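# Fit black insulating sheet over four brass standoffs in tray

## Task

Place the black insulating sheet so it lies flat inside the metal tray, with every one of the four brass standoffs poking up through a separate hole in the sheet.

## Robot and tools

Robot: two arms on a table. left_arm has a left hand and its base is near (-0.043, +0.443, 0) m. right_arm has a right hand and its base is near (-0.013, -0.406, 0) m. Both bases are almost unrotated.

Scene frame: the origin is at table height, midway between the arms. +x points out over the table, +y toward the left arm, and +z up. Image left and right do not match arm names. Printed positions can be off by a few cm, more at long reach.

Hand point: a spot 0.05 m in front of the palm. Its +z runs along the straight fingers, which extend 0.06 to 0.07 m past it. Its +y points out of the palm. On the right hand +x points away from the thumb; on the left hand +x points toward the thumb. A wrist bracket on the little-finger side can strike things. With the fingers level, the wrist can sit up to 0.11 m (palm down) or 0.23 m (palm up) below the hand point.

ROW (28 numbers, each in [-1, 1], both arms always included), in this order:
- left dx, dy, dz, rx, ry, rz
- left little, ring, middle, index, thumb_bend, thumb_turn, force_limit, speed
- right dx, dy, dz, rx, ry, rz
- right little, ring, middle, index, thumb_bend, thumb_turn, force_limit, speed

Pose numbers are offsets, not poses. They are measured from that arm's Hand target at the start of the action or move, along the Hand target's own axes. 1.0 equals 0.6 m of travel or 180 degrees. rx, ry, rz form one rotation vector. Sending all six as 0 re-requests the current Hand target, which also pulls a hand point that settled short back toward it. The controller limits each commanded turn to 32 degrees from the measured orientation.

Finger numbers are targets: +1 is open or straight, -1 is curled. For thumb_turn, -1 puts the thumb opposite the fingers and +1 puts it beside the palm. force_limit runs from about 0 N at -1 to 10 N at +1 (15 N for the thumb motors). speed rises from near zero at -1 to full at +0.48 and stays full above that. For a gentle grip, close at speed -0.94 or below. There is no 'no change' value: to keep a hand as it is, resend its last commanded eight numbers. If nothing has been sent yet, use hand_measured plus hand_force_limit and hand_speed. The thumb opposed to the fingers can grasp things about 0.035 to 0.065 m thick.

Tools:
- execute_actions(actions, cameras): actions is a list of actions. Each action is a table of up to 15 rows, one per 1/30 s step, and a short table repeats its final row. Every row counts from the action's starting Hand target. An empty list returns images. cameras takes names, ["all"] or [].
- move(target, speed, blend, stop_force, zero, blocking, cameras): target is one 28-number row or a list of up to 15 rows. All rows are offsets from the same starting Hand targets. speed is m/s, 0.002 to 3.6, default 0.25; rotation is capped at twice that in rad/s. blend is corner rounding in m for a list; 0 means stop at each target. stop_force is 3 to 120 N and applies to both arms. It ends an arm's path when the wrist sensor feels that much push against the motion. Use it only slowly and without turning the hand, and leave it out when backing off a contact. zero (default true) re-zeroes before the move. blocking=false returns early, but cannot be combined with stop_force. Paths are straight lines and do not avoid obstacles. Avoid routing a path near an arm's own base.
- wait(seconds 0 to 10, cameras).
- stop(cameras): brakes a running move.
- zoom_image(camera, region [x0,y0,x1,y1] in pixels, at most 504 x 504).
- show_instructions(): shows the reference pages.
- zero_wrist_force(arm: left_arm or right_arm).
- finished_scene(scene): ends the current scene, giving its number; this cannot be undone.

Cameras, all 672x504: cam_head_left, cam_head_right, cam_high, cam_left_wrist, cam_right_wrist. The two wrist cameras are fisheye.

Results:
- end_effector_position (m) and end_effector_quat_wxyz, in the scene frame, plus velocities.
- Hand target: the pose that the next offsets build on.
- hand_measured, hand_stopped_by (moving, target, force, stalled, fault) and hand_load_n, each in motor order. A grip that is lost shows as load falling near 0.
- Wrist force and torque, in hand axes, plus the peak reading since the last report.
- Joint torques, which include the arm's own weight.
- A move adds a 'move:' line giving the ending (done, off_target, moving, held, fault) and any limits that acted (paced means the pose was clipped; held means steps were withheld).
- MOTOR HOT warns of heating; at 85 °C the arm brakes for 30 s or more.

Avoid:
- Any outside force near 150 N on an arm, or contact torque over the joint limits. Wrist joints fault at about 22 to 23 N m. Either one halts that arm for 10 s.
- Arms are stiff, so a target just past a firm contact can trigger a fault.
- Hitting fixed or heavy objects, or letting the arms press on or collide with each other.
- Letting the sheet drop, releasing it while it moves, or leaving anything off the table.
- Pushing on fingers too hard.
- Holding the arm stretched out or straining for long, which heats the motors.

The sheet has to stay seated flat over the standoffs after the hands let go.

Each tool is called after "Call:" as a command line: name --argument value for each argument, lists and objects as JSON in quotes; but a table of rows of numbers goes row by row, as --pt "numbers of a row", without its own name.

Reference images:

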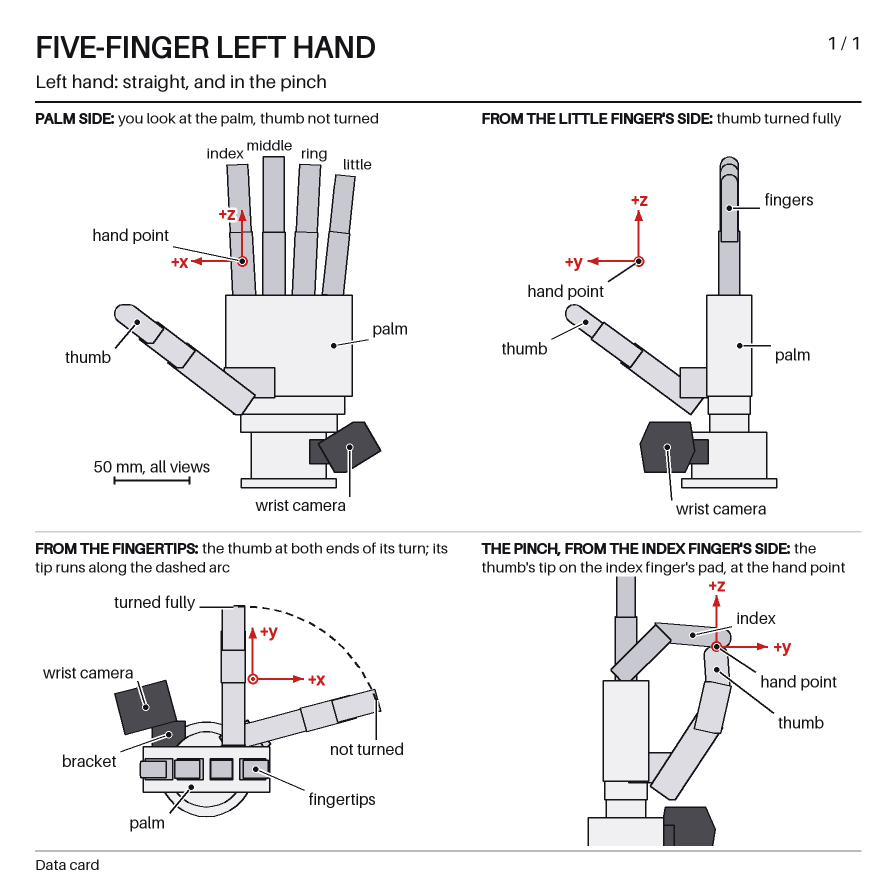

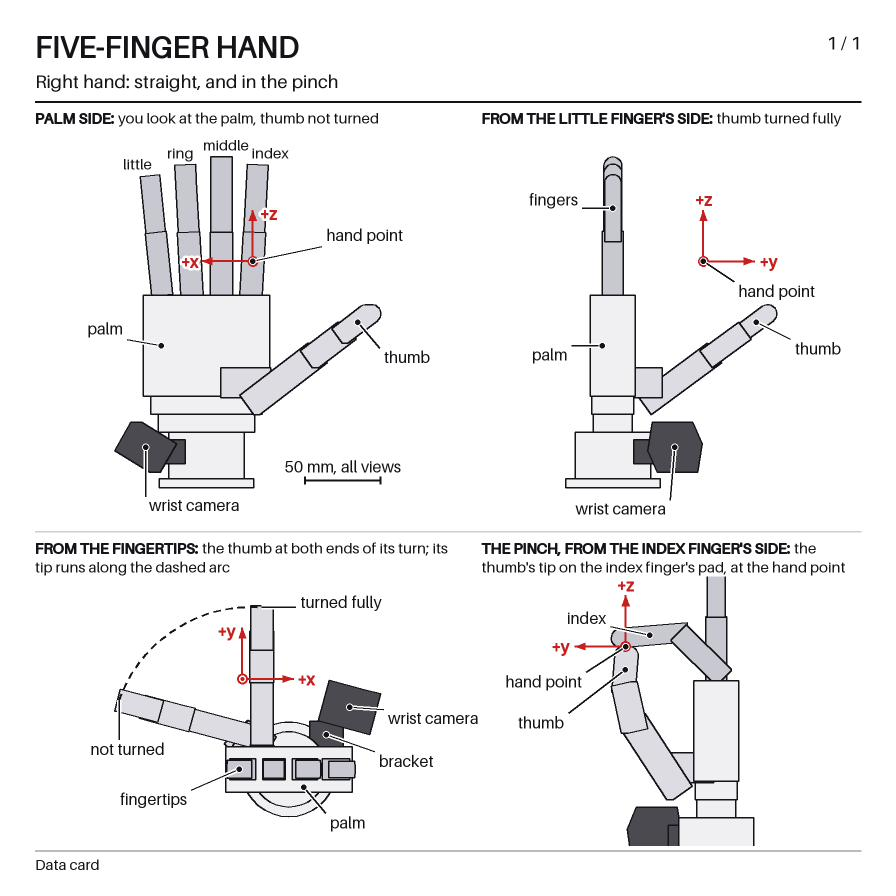

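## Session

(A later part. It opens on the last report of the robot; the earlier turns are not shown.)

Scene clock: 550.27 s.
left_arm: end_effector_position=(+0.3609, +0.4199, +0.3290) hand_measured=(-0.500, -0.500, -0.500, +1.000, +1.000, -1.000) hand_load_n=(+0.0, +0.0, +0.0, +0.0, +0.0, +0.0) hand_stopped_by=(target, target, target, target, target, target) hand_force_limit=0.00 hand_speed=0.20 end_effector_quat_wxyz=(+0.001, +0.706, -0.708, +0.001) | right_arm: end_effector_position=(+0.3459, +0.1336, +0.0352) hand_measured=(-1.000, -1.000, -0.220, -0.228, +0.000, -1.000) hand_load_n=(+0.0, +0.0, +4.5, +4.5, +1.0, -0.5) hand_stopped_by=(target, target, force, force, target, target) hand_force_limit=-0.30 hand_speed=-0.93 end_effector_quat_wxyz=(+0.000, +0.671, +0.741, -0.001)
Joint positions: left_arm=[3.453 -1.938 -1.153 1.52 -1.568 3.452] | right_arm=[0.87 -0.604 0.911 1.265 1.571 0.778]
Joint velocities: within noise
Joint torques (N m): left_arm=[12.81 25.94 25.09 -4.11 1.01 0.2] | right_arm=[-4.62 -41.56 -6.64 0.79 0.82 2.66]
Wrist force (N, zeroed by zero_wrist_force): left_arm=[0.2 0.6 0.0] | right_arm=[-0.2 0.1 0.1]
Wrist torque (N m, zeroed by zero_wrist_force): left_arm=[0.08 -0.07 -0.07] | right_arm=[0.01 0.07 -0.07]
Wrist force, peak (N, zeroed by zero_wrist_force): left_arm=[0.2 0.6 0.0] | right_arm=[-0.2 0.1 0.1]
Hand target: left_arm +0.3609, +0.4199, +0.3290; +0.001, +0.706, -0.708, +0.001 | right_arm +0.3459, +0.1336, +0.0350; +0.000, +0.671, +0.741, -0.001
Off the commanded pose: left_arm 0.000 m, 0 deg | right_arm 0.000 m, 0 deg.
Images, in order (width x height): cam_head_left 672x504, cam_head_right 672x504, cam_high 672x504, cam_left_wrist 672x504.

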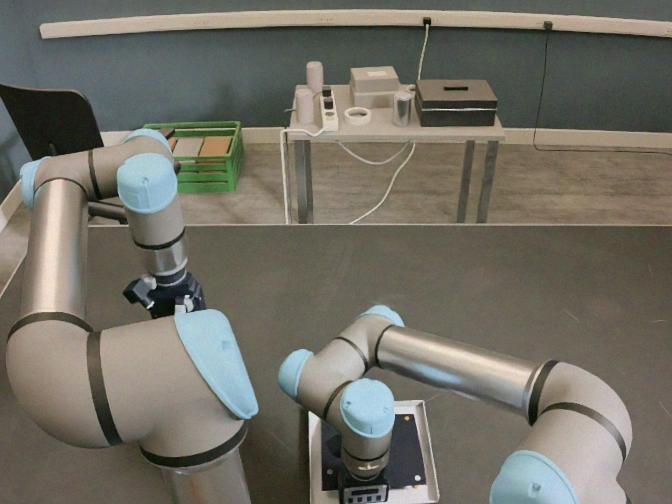

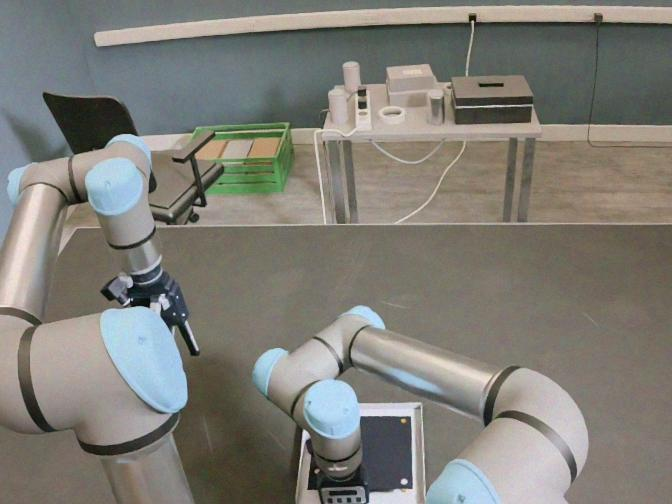

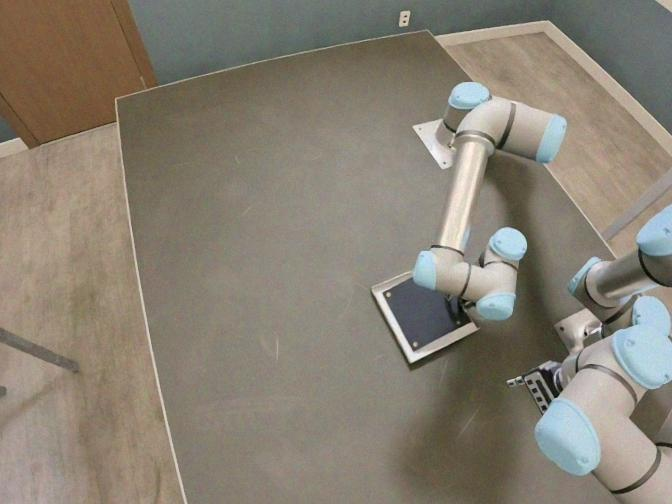

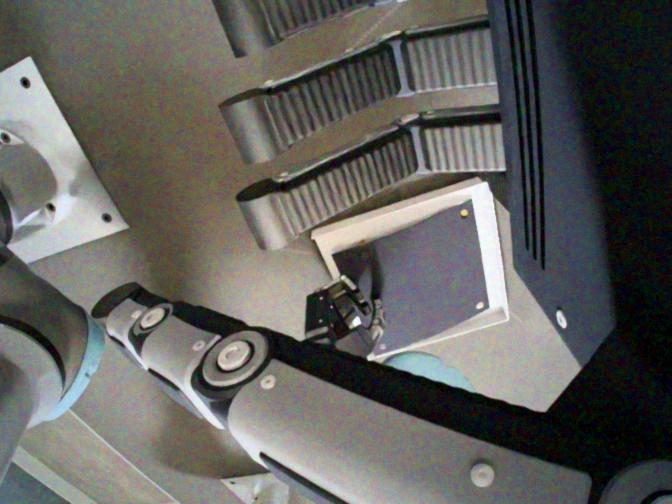

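Call:
move --target '[0,0,0,0,0,0,-0.5,-0.5,-0.5,1,1,-1,0,0.2, 0,-0.0042,0.01333,0,0,0,-1,-1,-0.5,-0.5,0,-1,-0.3,-0.93]' --speed 0.03 --cameras '["cam_head_left","cam_head_right","cam_left_wrist","cam_high"]'

Call:
zoom_image --camera "cam_head_left" --region '[290, 370, 460, 504]'

Call:
zoom_image --camera "cam_head_right" --region '[280, 370, 450, 504]'

Call:
zoom_image --camera "cam_left_wrist" --region '[300, 160, 530, 410]'

Call:
zoom_image --camera "cam_high" --region '[360, 260, 490, 370]'

Scene clock: 562.17 s.
left_arm: end_effector_position=(+0.3609, +0.4199, +0.3290) hand_measured=(-0.500, -0.500, -0.500, +1.000, +1.000, -1.000) hand_load_n=(+0.0, +0.0, +0.0, +0.0, +0.0, +0.0) hand_stopped_by=(target, target, target, target, target, target) hand_force_limit=0.00 hand_speed=0.20 end_effector_quat_wxyz=(+0.001, +0.706, -0.708, +0.001) | right_arm: end_effector_position=(+0.3435, +0.1334, +0.0272) hand_measured=(-1.000, -1.000, -0.220, -0.228, +0.000, -1.000) hand_load_n=(+0.0, +0.0, +4.5, +4.0, +1.0, +0.0) hand_stopped_by=(target, target, force, force, target, target) hand_force_limit=-0.30 hand_speed=-0.93 end_effector_quat_wxyz=(+0.000, +0.671, +0.741, -0.001)
Joint positions: left_arm=[3.453 -1.938 -1.153 1.52 -1.568 3.452] | right_arm=[0.873 -0.601 0.926 1.247 1.571 0.781]
Joint torques (N m): left_arm=[12.65 25.81 24.69 -4.21 0.97 0.15] | right_arm=[6.63 -42.24 -6.34 0.71 0.58 2.82]
Wrist force (N, zeroed by zero_wrist_force): left_arm=[-0.1 0.4 0.1] | right_arm=[-0.1 0.1 0.2]
Wrist torque (N m, zeroed by zero_wrist_force): left_arm=[0.05 -0.03 -0.07] | right_arm=[0.00 0.07 -0.07]
Wrist force, peak (N, zeroed by zero_wrist_force): left_arm=[0.3 0.8 0.2] | right_arm=[-0.1 0.4 0.1]
Hand target: left_arm +0.3609, +0.4199, +0.3290; +0.001, +0.706, -0.708, +0.001 | right_arm +0.3434, +0.1334, +0.0270; +0.000, +0.671, +0.741, -0.001
Off the commanded pose: left_arm 0.000 m, 0 deg | right_arm 0.000 m, 0 deg.
move: done
Images, in order (width x height): cam_head_left 672x504, cam_head_right 672x504, cam_high 672x504, cam_left_wrist 672x504.

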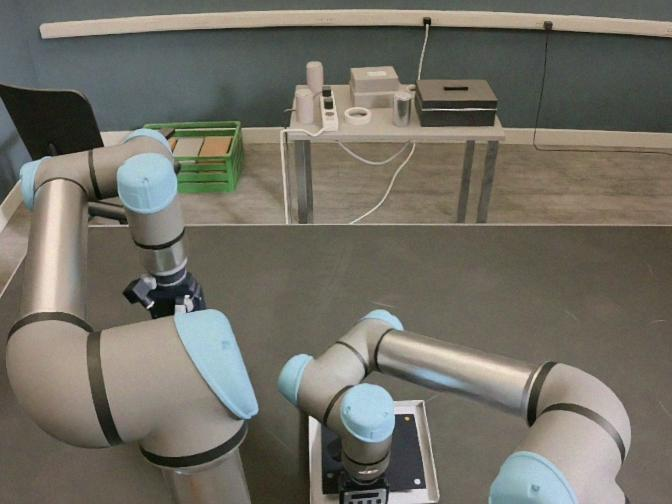

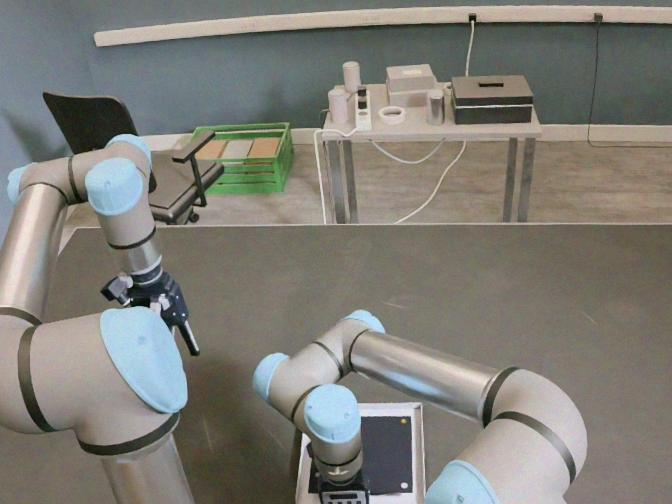

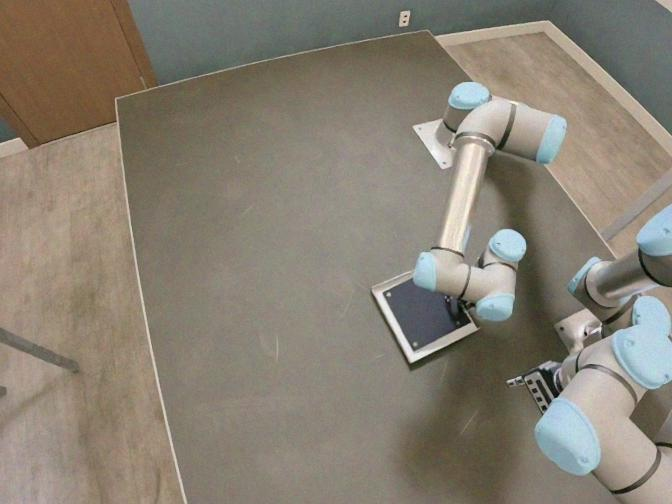

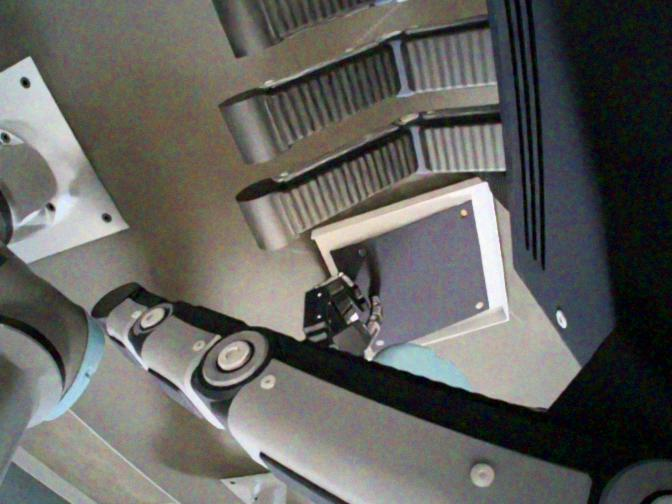

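Scaled by 2.965.

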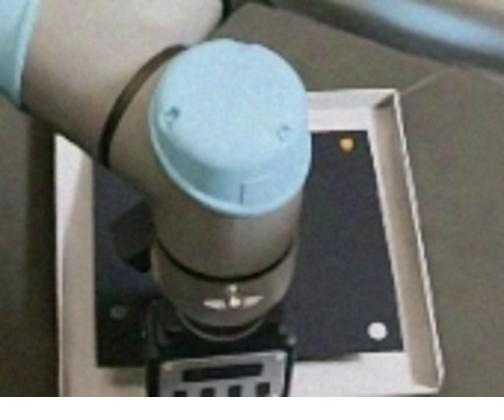

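Scaled by 2.965.

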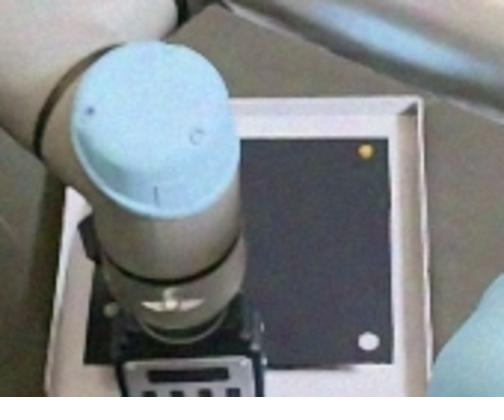

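Scaled by 2.016 from the camera's 672x504 image, which has a finer 960x720 frame.

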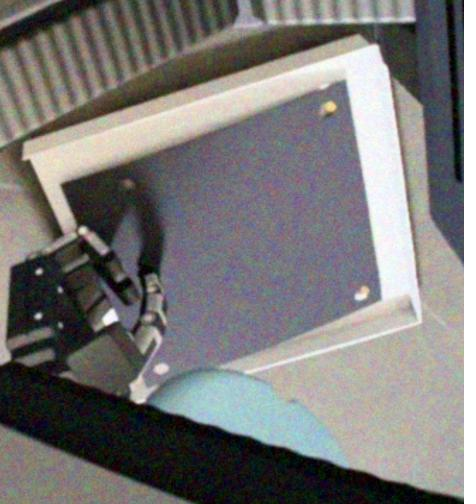

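Scaled by 3.877.

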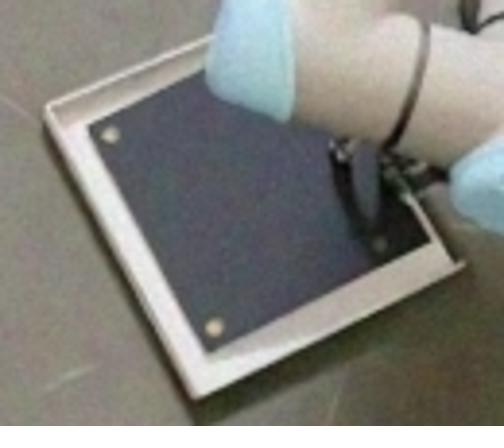

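Call:
zoom_image --camera "cam_left_wrist" --region '[440, 190, 500, 235]'

Call:
zoom_image --camera "cam_left_wrist" --region '[450, 285, 510, 330]'

Call:
zoom_image --camera "cam_head_left" --region '[380, 400, 430, 440]'

Call:
zoom_image --camera "cam_head_right" --region '[380, 400, 430, 440]'

Call:
zoom_image --camera "cam_high" --region '[370, 280, 430, 360]'

Scaled by 8.400 from the camera's 672x504 image, which has a finer 960x720 frame.

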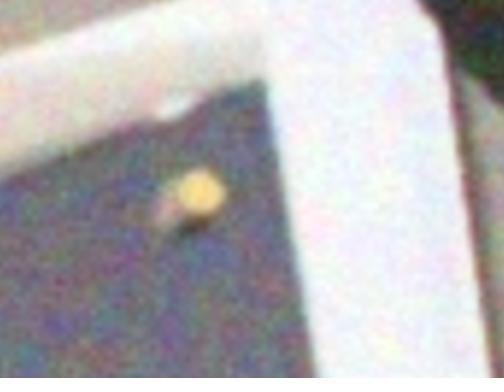

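Scaled by 8.400 from the camera's 672x504 image, which has a finer 960x720 frame.

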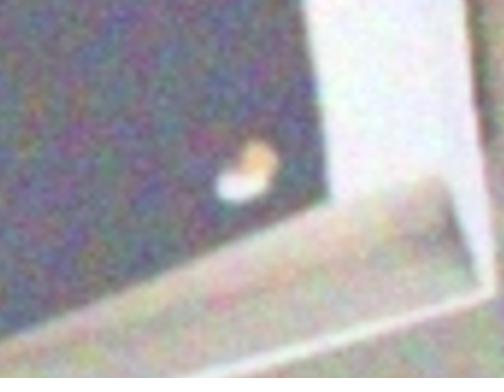

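Scaled by 10.080.

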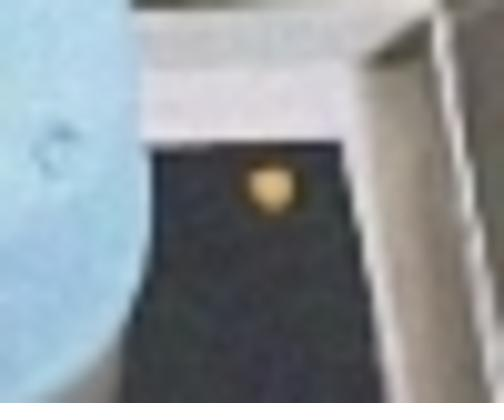

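Scaled by 10.080.

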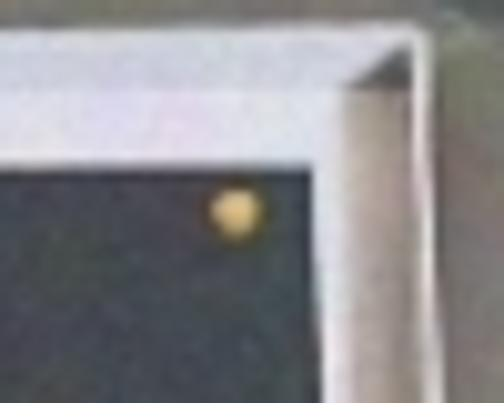

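Scaled by 6.300.

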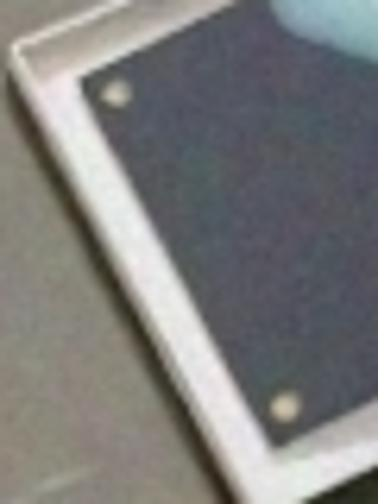

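Call:
move --target '[0,0,0,0,0,0,-0.5,-0.5,-0.5,1,1,-1,0,0.2, 0,0.005,0,0,0,0,-1,-1,-0.5,-0.5,0,-1,-0.3,-0.93]' --speed 0.03 --cameras '["cam_head_left","cam_head_right","cam_left_wrist","cam_high"]'

Call:
zoom_image --camera "cam_left_wrist" --region '[440, 190, 500, 235]'

Call:
zoom_image --camera "cam_left_wrist" --region '[450, 285, 510, 330]'

Call:
zoom_image --camera "cam_head_left" --region '[290, 370, 460, 504]'

Call:
zoom_image --camera "cam_high" --region '[370, 280, 430, 360]'

Scene clock: 583.33 s.
left_arm: end_effector_position=(+0.3609, +0.4199, +0.3290) hand_measured=(-0.500, -0.500, -0.500, +1.000, +1.000, -1.000) hand_load_n=(+0.5, +0.0, +0.0, +0.0, +0.0, +0.0) hand_stopped_by=(target, target, target, target, target, target) hand_force_limit=0.00 hand_speed=0.20 end_effector_quat_wxyz=(+0.001, +0.706, -0.708, +0.001) | right_arm: end_effector_position=(+0.3463, +0.1337, +0.0270) hand_measured=(-1.000, -1.000, -0.220, -0.228, +0.000, -1.000) hand_load_n=(+0.0, +0.0, +4.5, +4.5, +1.0, +0.0) hand_stopped_by=(target, target, force, force, target, target) hand_force_limit=-0.30 hand_speed=-0.93 end_effector_quat_wxyz=(+0.000, +0.671, +0.741, -0.001)
Joint positions: left_arm=[3.453 -1.938 -1.153 1.52 -1.568 3.452] | right_arm=[0.869 -0.596 0.918 1.251 1.571 0.778]
Joint torques (N m): left_arm=[11.13 26.01 24.34 -4.17 0.81 -0.02] | right_arm=[-6.91 -42.2 -28.17 4.31 -0.73 -1.71]
Wrist force (N, zeroed by zero_wrist_force): left_arm=[0.1 0.6 0.1] | right_arm=[-0.1 0.1 0.0]
Wrist torque (N m, zeroed by zero_wrist_force): left_arm=[0.07 -0.06 -0.07] | right_arm=[0.01 0.07 -0.07]
Wrist force, peak (N, zeroed by zero_wrist_force): left_arm=[0.0 0.7 0.2] | right_arm=[-0.2 0.4 0.2]
Hand target: left_arm +0.3609, +0.4199, +0.3290; +0.001, +0.706, -0.708, +0.001 | right_arm +0.3464, +0.1337, +0.0270; +0.000, +0.671, +0.741, -0.001
Off the commanded pose: left_arm 0.000 m, 0 deg | right_arm 0.000 m, 0 deg.
move: done
Images, in order (width x height): cam_head_left 672x504, cam_head_right 672x504, cam_high 672x504, cam_left_wrist 672x504.

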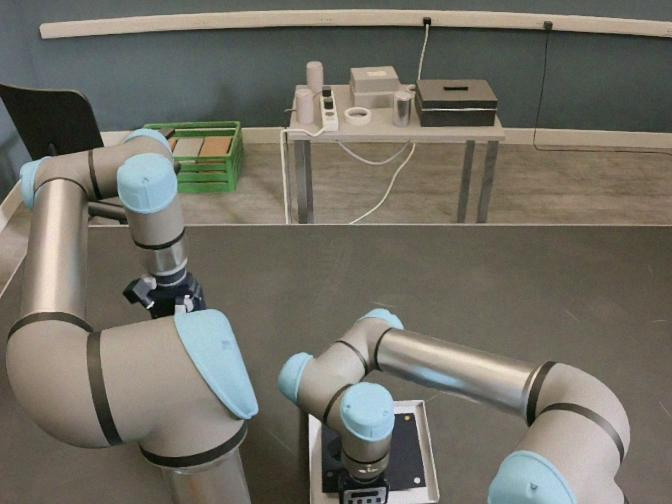

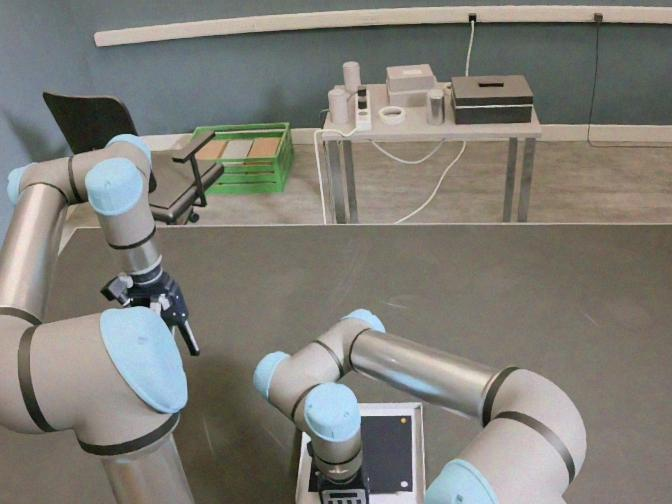

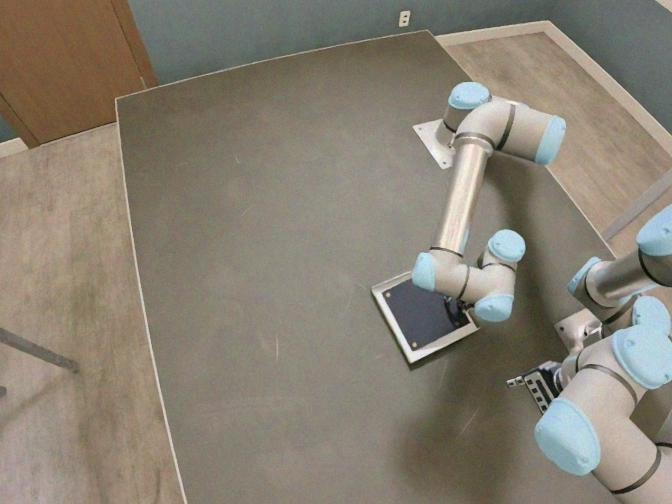

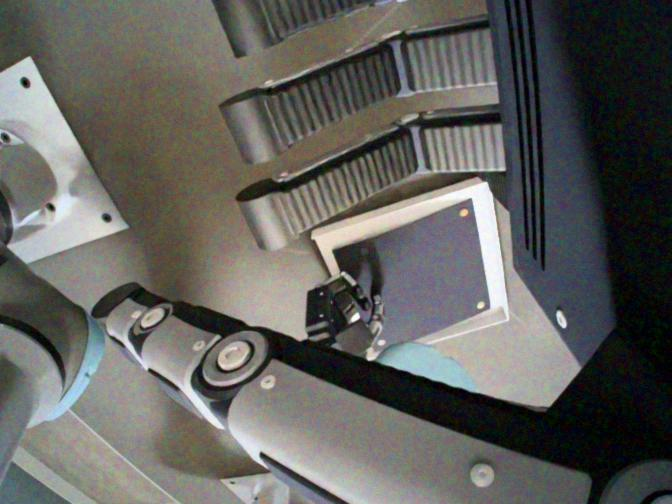

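Scaled by 8.400 from the camera's 672x504 image, which has a finer 960x720 frame.

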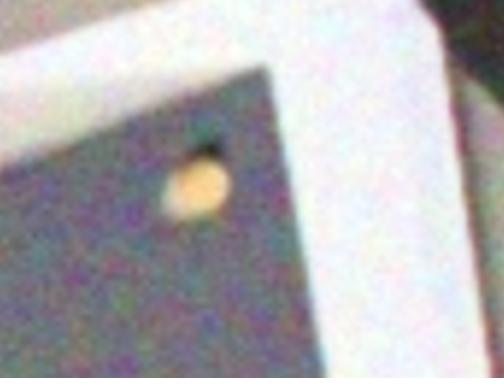

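Scaled by 8.400 from the camera's 672x504 image, which has a finer 960x720 frame.

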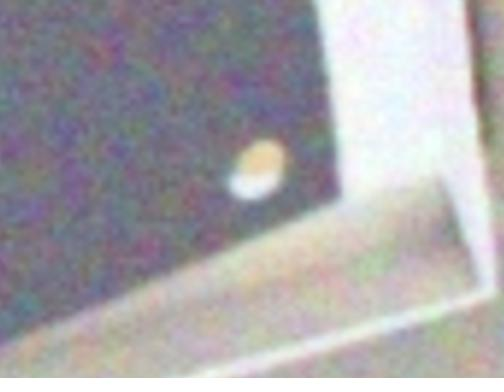

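Scaled by 2.965.

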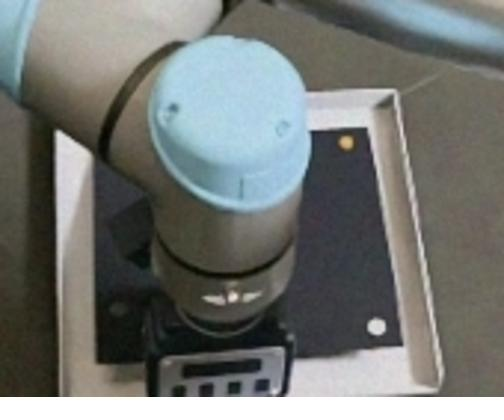

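Scaled by 6.300.

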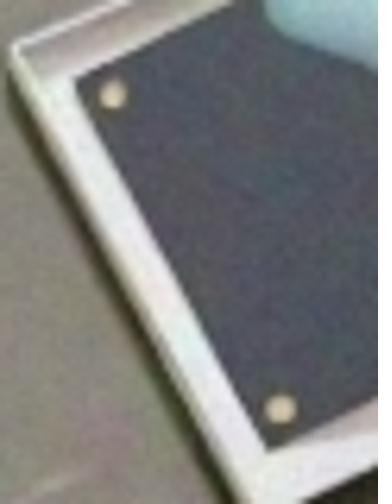

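Call:
move --target '[0,0,0,0,0,0,-0.5,-0.5,-0.5,1,1,-1,0,0.2, 0,-0.0017,0.015,0,0,0,-1,-1,-0.5,-0.5,0,-1,-0.3,-0.93]' --speed 0.01 --stop_force 4 --cameras '["cam_head_left","cam_head_right","cam_left_wrist","cam_high"]'

Call:
zoom_image --camera "cam_left_wrist" --region '[440, 190, 500, 235]'

Call:
zoom_image --camera "cam_left_wrist" --region '[450, 285, 510, 330]'

Call:
zoom_image --camera "cam_head_left" --region '[290, 370, 460, 504]'

Call:
zoom_image --camera "cam_left_wrist" --region '[300, 160, 530, 410]'

Call:
zoom_image --camera "cam_head_right" --region '[280, 370, 450, 504]'

Call:
zoom_image --camera "cam_high" --region '[360, 260, 490, 370]'

Scene clock: 591.10 s.
left_arm: end_effector_position=(+0.3609, +0.4199, +0.3290) hand_measured=(-0.500, -0.500, -0.500, +1.000, +1.000, -1.000) hand_load_n=(+0.0, +0.0, +0.0, +0.0, -0.5, +0.0) hand_stopped_by=(target, target, target, target, target, target) hand_force_limit=0.00 hand_speed=0.20 end_effector_quat_wxyz=(+0.001, +0.706, -0.708, +0.001) | right_arm: end_effector_position=(+0.3454, +0.1336, +0.0180) hand_measured=(-1.000, -1.000, -0.220, -0.228, +0.000, -1.000) hand_load_n=(+0.0, +0.5, +4.5, +4.0, +1.5, -0.5) hand_stopped_by=(target, target, force, force, target, target) hand_force_limit=-0.30 hand_speed=-0.93 end_effector_quat_wxyz=(+0.000, +0.671, +0.741, -0.001)
Joint positions: left_arm=[3.453 -1.938 -1.153 1.52 -1.568 3.452] | right_arm=[0.87 -0.589 0.928 1.233 1.571 0.779]
Joint torques (N m): left_arm=[13.19 27.07 24.97 -4.25 0.67 -0.2] | right_arm=[6.21 -41.96 -5.71 0.45 0.61 2.12]
Wrist force (N, zeroed by zero_wrist_force): left_arm=[0.0 0.5 -0.1] | right_arm=[-0.1 0.4 -1.0]
Wrist torque (N m, zeroed by zero_wrist_force): left_arm=[0.07 -0.05 -0.07] | right_arm=[0.06 0.07 -0.06]
Wrist force, peak (N, zeroed by zero_wrist_force): left_arm=[-0.2 0.8 0.0] | right_arm=[-0.1 0.4 -1.0]
Hand target: left_arm +0.3609, +0.4199, +0.3290; +0.001, +0.706, -0.708, +0.001 | right_arm +0.3454, +0.1336, +0.0180; +0.000, +0.671, +0.741, -0.001
Off the commanded pose: left_arm 0.000 m, 0 deg | right_arm 0.000 m, 0 deg.
move: done
Images, in order (width x height): cam_head_left 672x504, cam_head_right 672x504, cam_high 672x504, cam_left_wrist 672x504.

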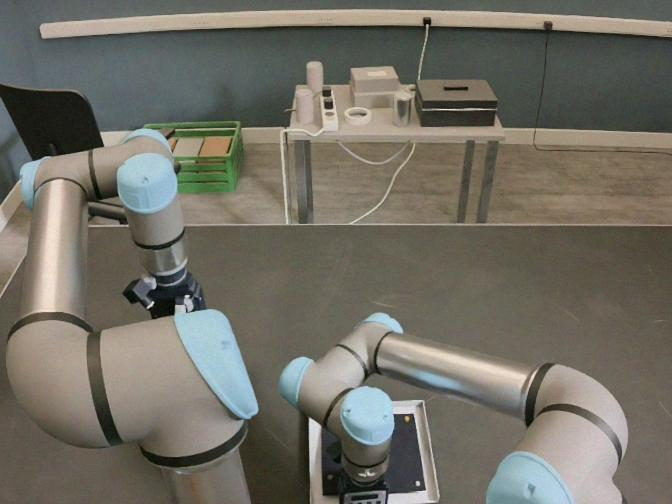

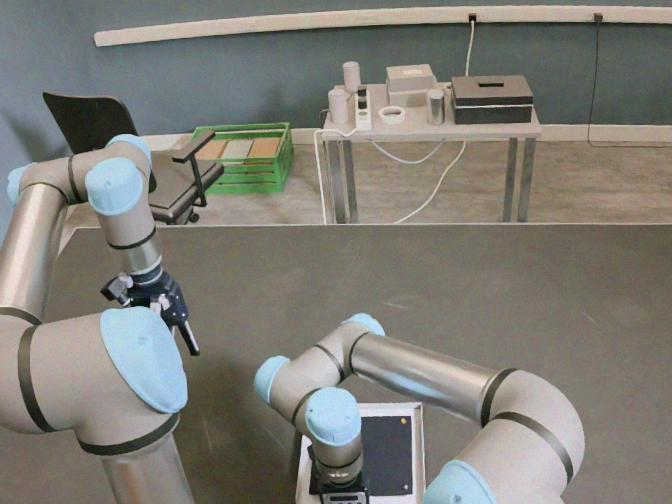

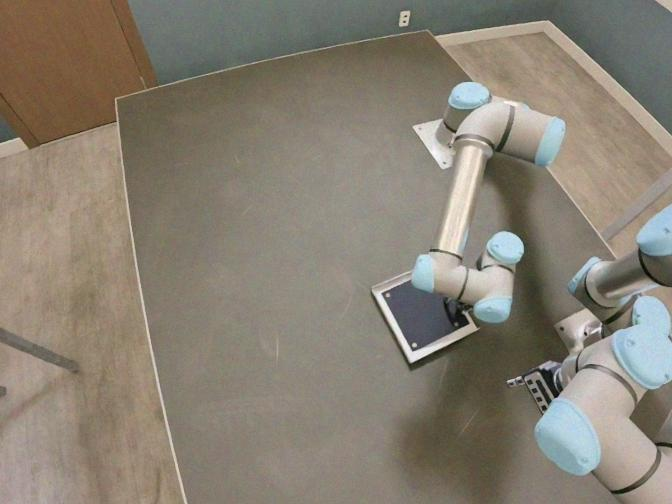

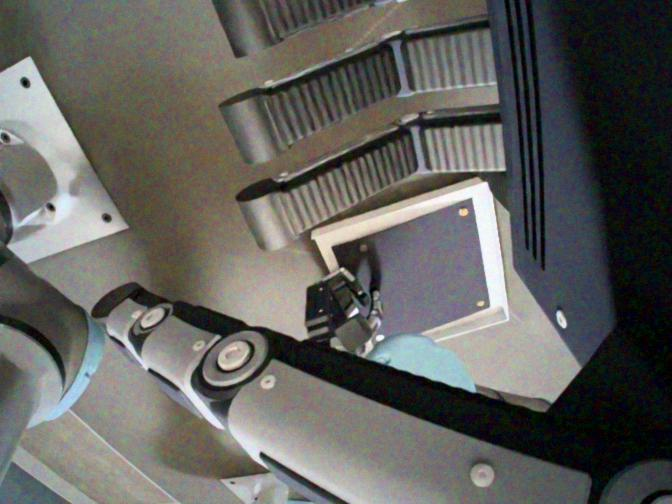

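Scaled by 8.400 from the camera's 672x504 image, which has a finer 960x720 frame.

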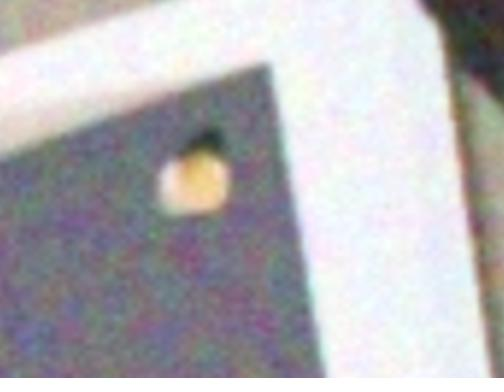

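Scaled by 8.400 from the camera's 672x504 image, which has a finer 960x720 frame.

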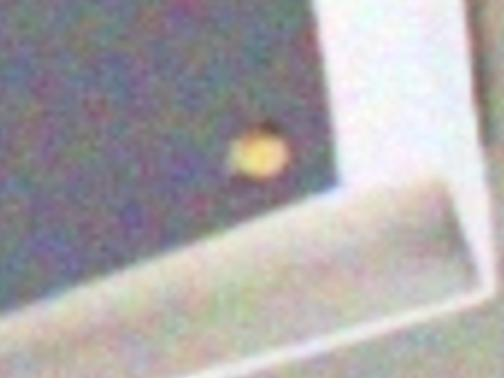

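Scaled by 2.965.

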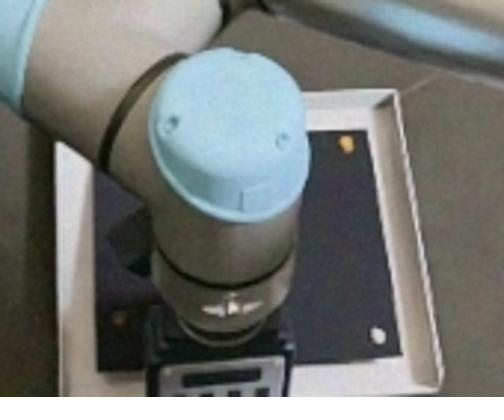

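Scaled by 2.016 from the camera's 672x504 image, which has a finer 960x720 frame.

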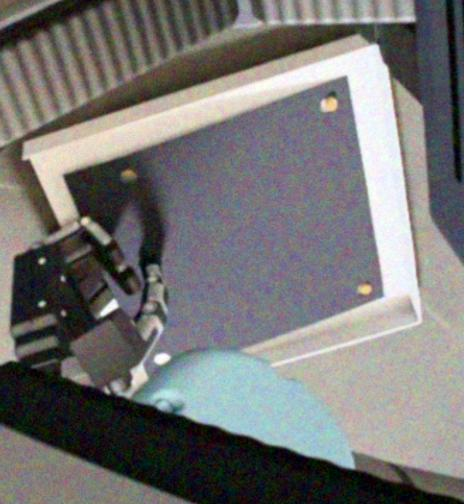

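Scaled by 2.965.

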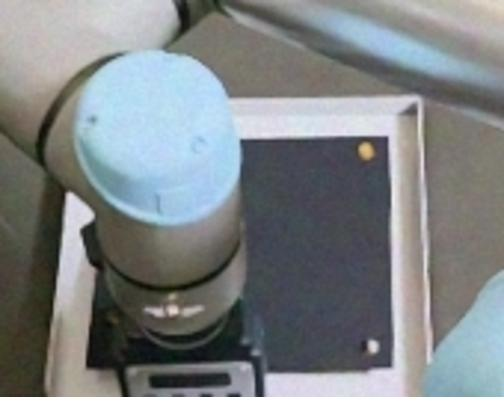

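Scaled by 3.877.

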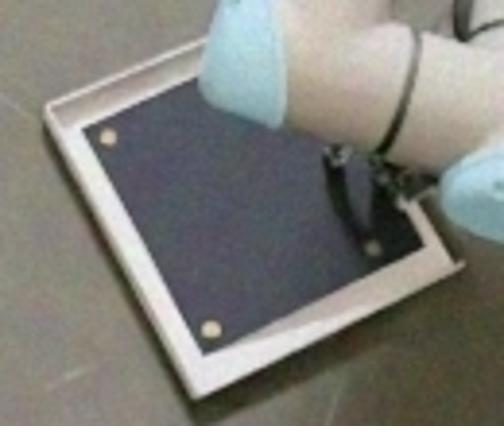

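Call:
move --target '[0,0,0,0,0,0,-0.5,-0.5,-0.5,1,1,-1,0,0.2, 0,0,0,0,0,0,-1,-1,-0.5,-0.5,0.6,-1,-0.3,-0.7]' --cameras '["cam_head_left","cam_head_right","cam_left_wrist","cam_right_wrist"]'

Call:
zoom_image --camera "cam_left_wrist" --region '[300, 160, 530, 410]'

Call:
zoom_image --camera "cam_head_left" --region '[290, 370, 460, 504]'

Scene clock: 601.60 s.
left_arm: end_effector_position=(+0.3609, +0.4199, +0.3290) hand_measured=(-0.500, -0.500, -0.500, +1.000, +1.000, -1.000) hand_load_n=(+0.5, +0.0, +0.0, +0.0, -0.5, +0.0) hand_stopped_by=(target, target, target, target, target, target) hand_force_limit=0.00 hand_speed=0.20 end_effector_quat_wxyz=(+0.001, +0.706, -0.708, +0.001) | right_arm: end_effector_position=(+0.3454, +0.1336, +0.0180) hand_measured=(-1.000, -1.000, -0.222, -0.228, +0.600, -1.000) hand_load_n=(+0.0, +0.0, +0.5, +0.0, +0.0, +0.0) hand_stopped_by=(target, target, force, force, target, target) hand_force_limit=-0.30 hand_speed=-0.70 end_effector_quat_wxyz=(+0.000, +0.671, +0.741, -0.001)
Joint positions: left_arm=[3.453 -1.938 -1.153 1.52 -1.568 3.452] | right_arm=[0.871 -0.589 0.928 1.233 1.571 0.779]
Joint torques (N m): left_arm=[12.51 27.18 24.31 -4.53 1.07 -0.35] | right_arm=[4.97 -44.23 -6.85 0.99 -0.61 2.23]
Wrist force (N, zeroed by zero_wrist_force): left_arm=[0.0 0.6 0.0] | right_arm=[0.0 0.2 0.1]
Wrist torque (N m, zeroed by zero_wrist_force): left_arm=[0.09 -0.05 -0.08] | right_arm=[0.02 0.05 -0.06]
Wrist force, peak (N, zeroed by zero_wrist_force): left_arm=[0.1 0.9 0.0] | right_arm=[0.1 0.3 -1.2]
Hand target: left_arm +0.3609, +0.4199, +0.3290; +0.001, +0.706, -0.708, +0.001 | right_arm +0.3454, +0.1336, +0.0180; +0.000, +0.671, +0.741, -0.001
Off the commanded pose: left_arm 0.000 m, 0 deg | right_arm 0.000 m, 0 deg.
move: done
Images, in order (width x height): cam_head_left 672x504, cam_head_right 672x504, cam_left_wrist 672x504, cam_right_wrist 672x504.

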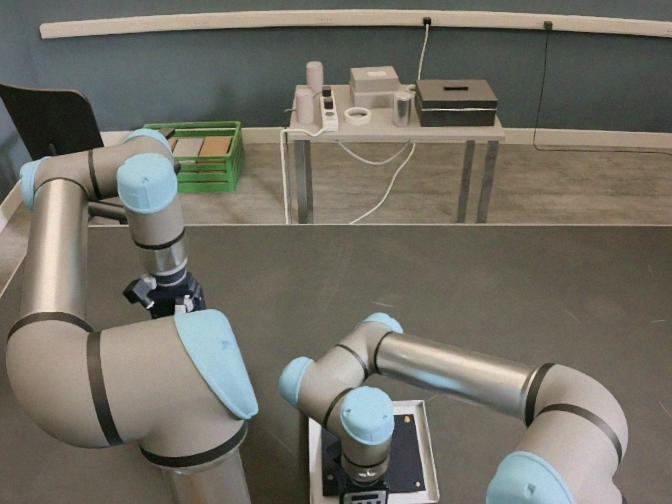

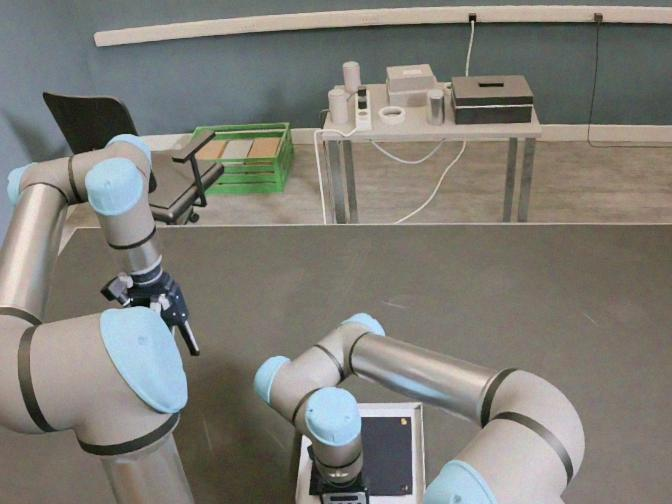

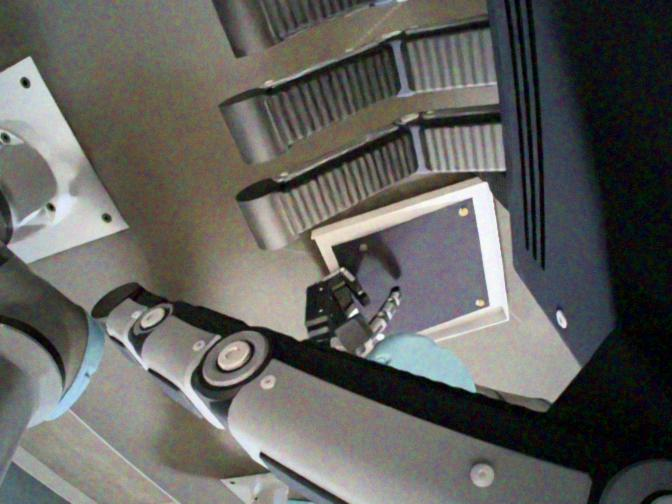

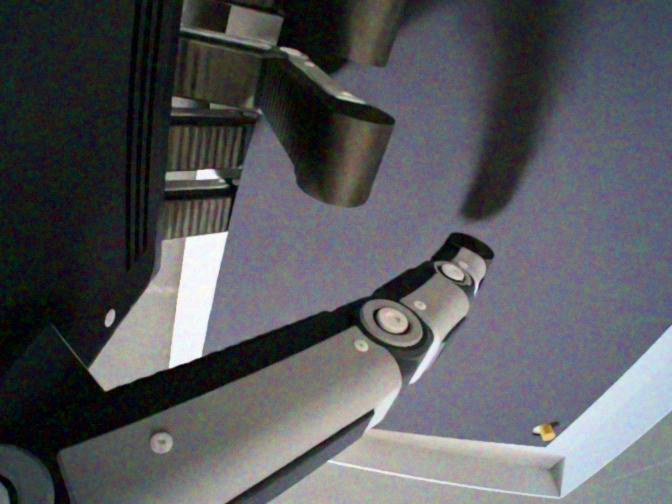

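Scaled by 2.016 from the camera's 672x504 image, which has a finer 960x720 frame.

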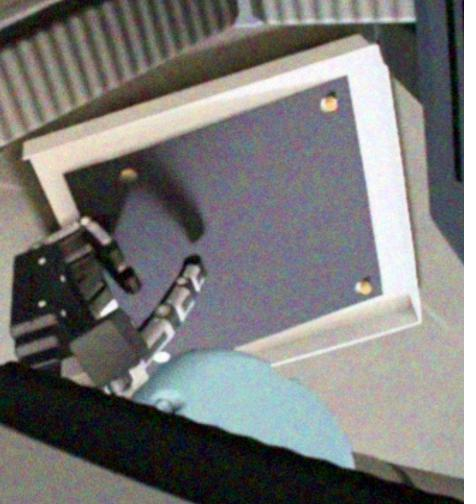

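Scaled by 2.965.

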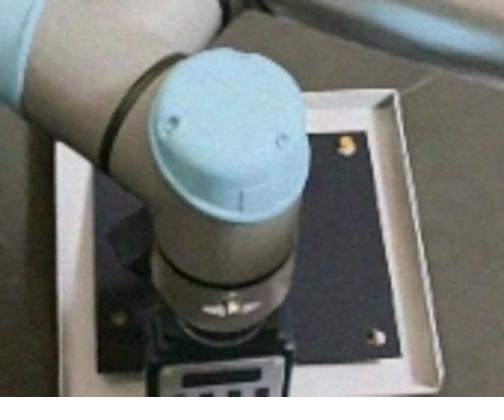

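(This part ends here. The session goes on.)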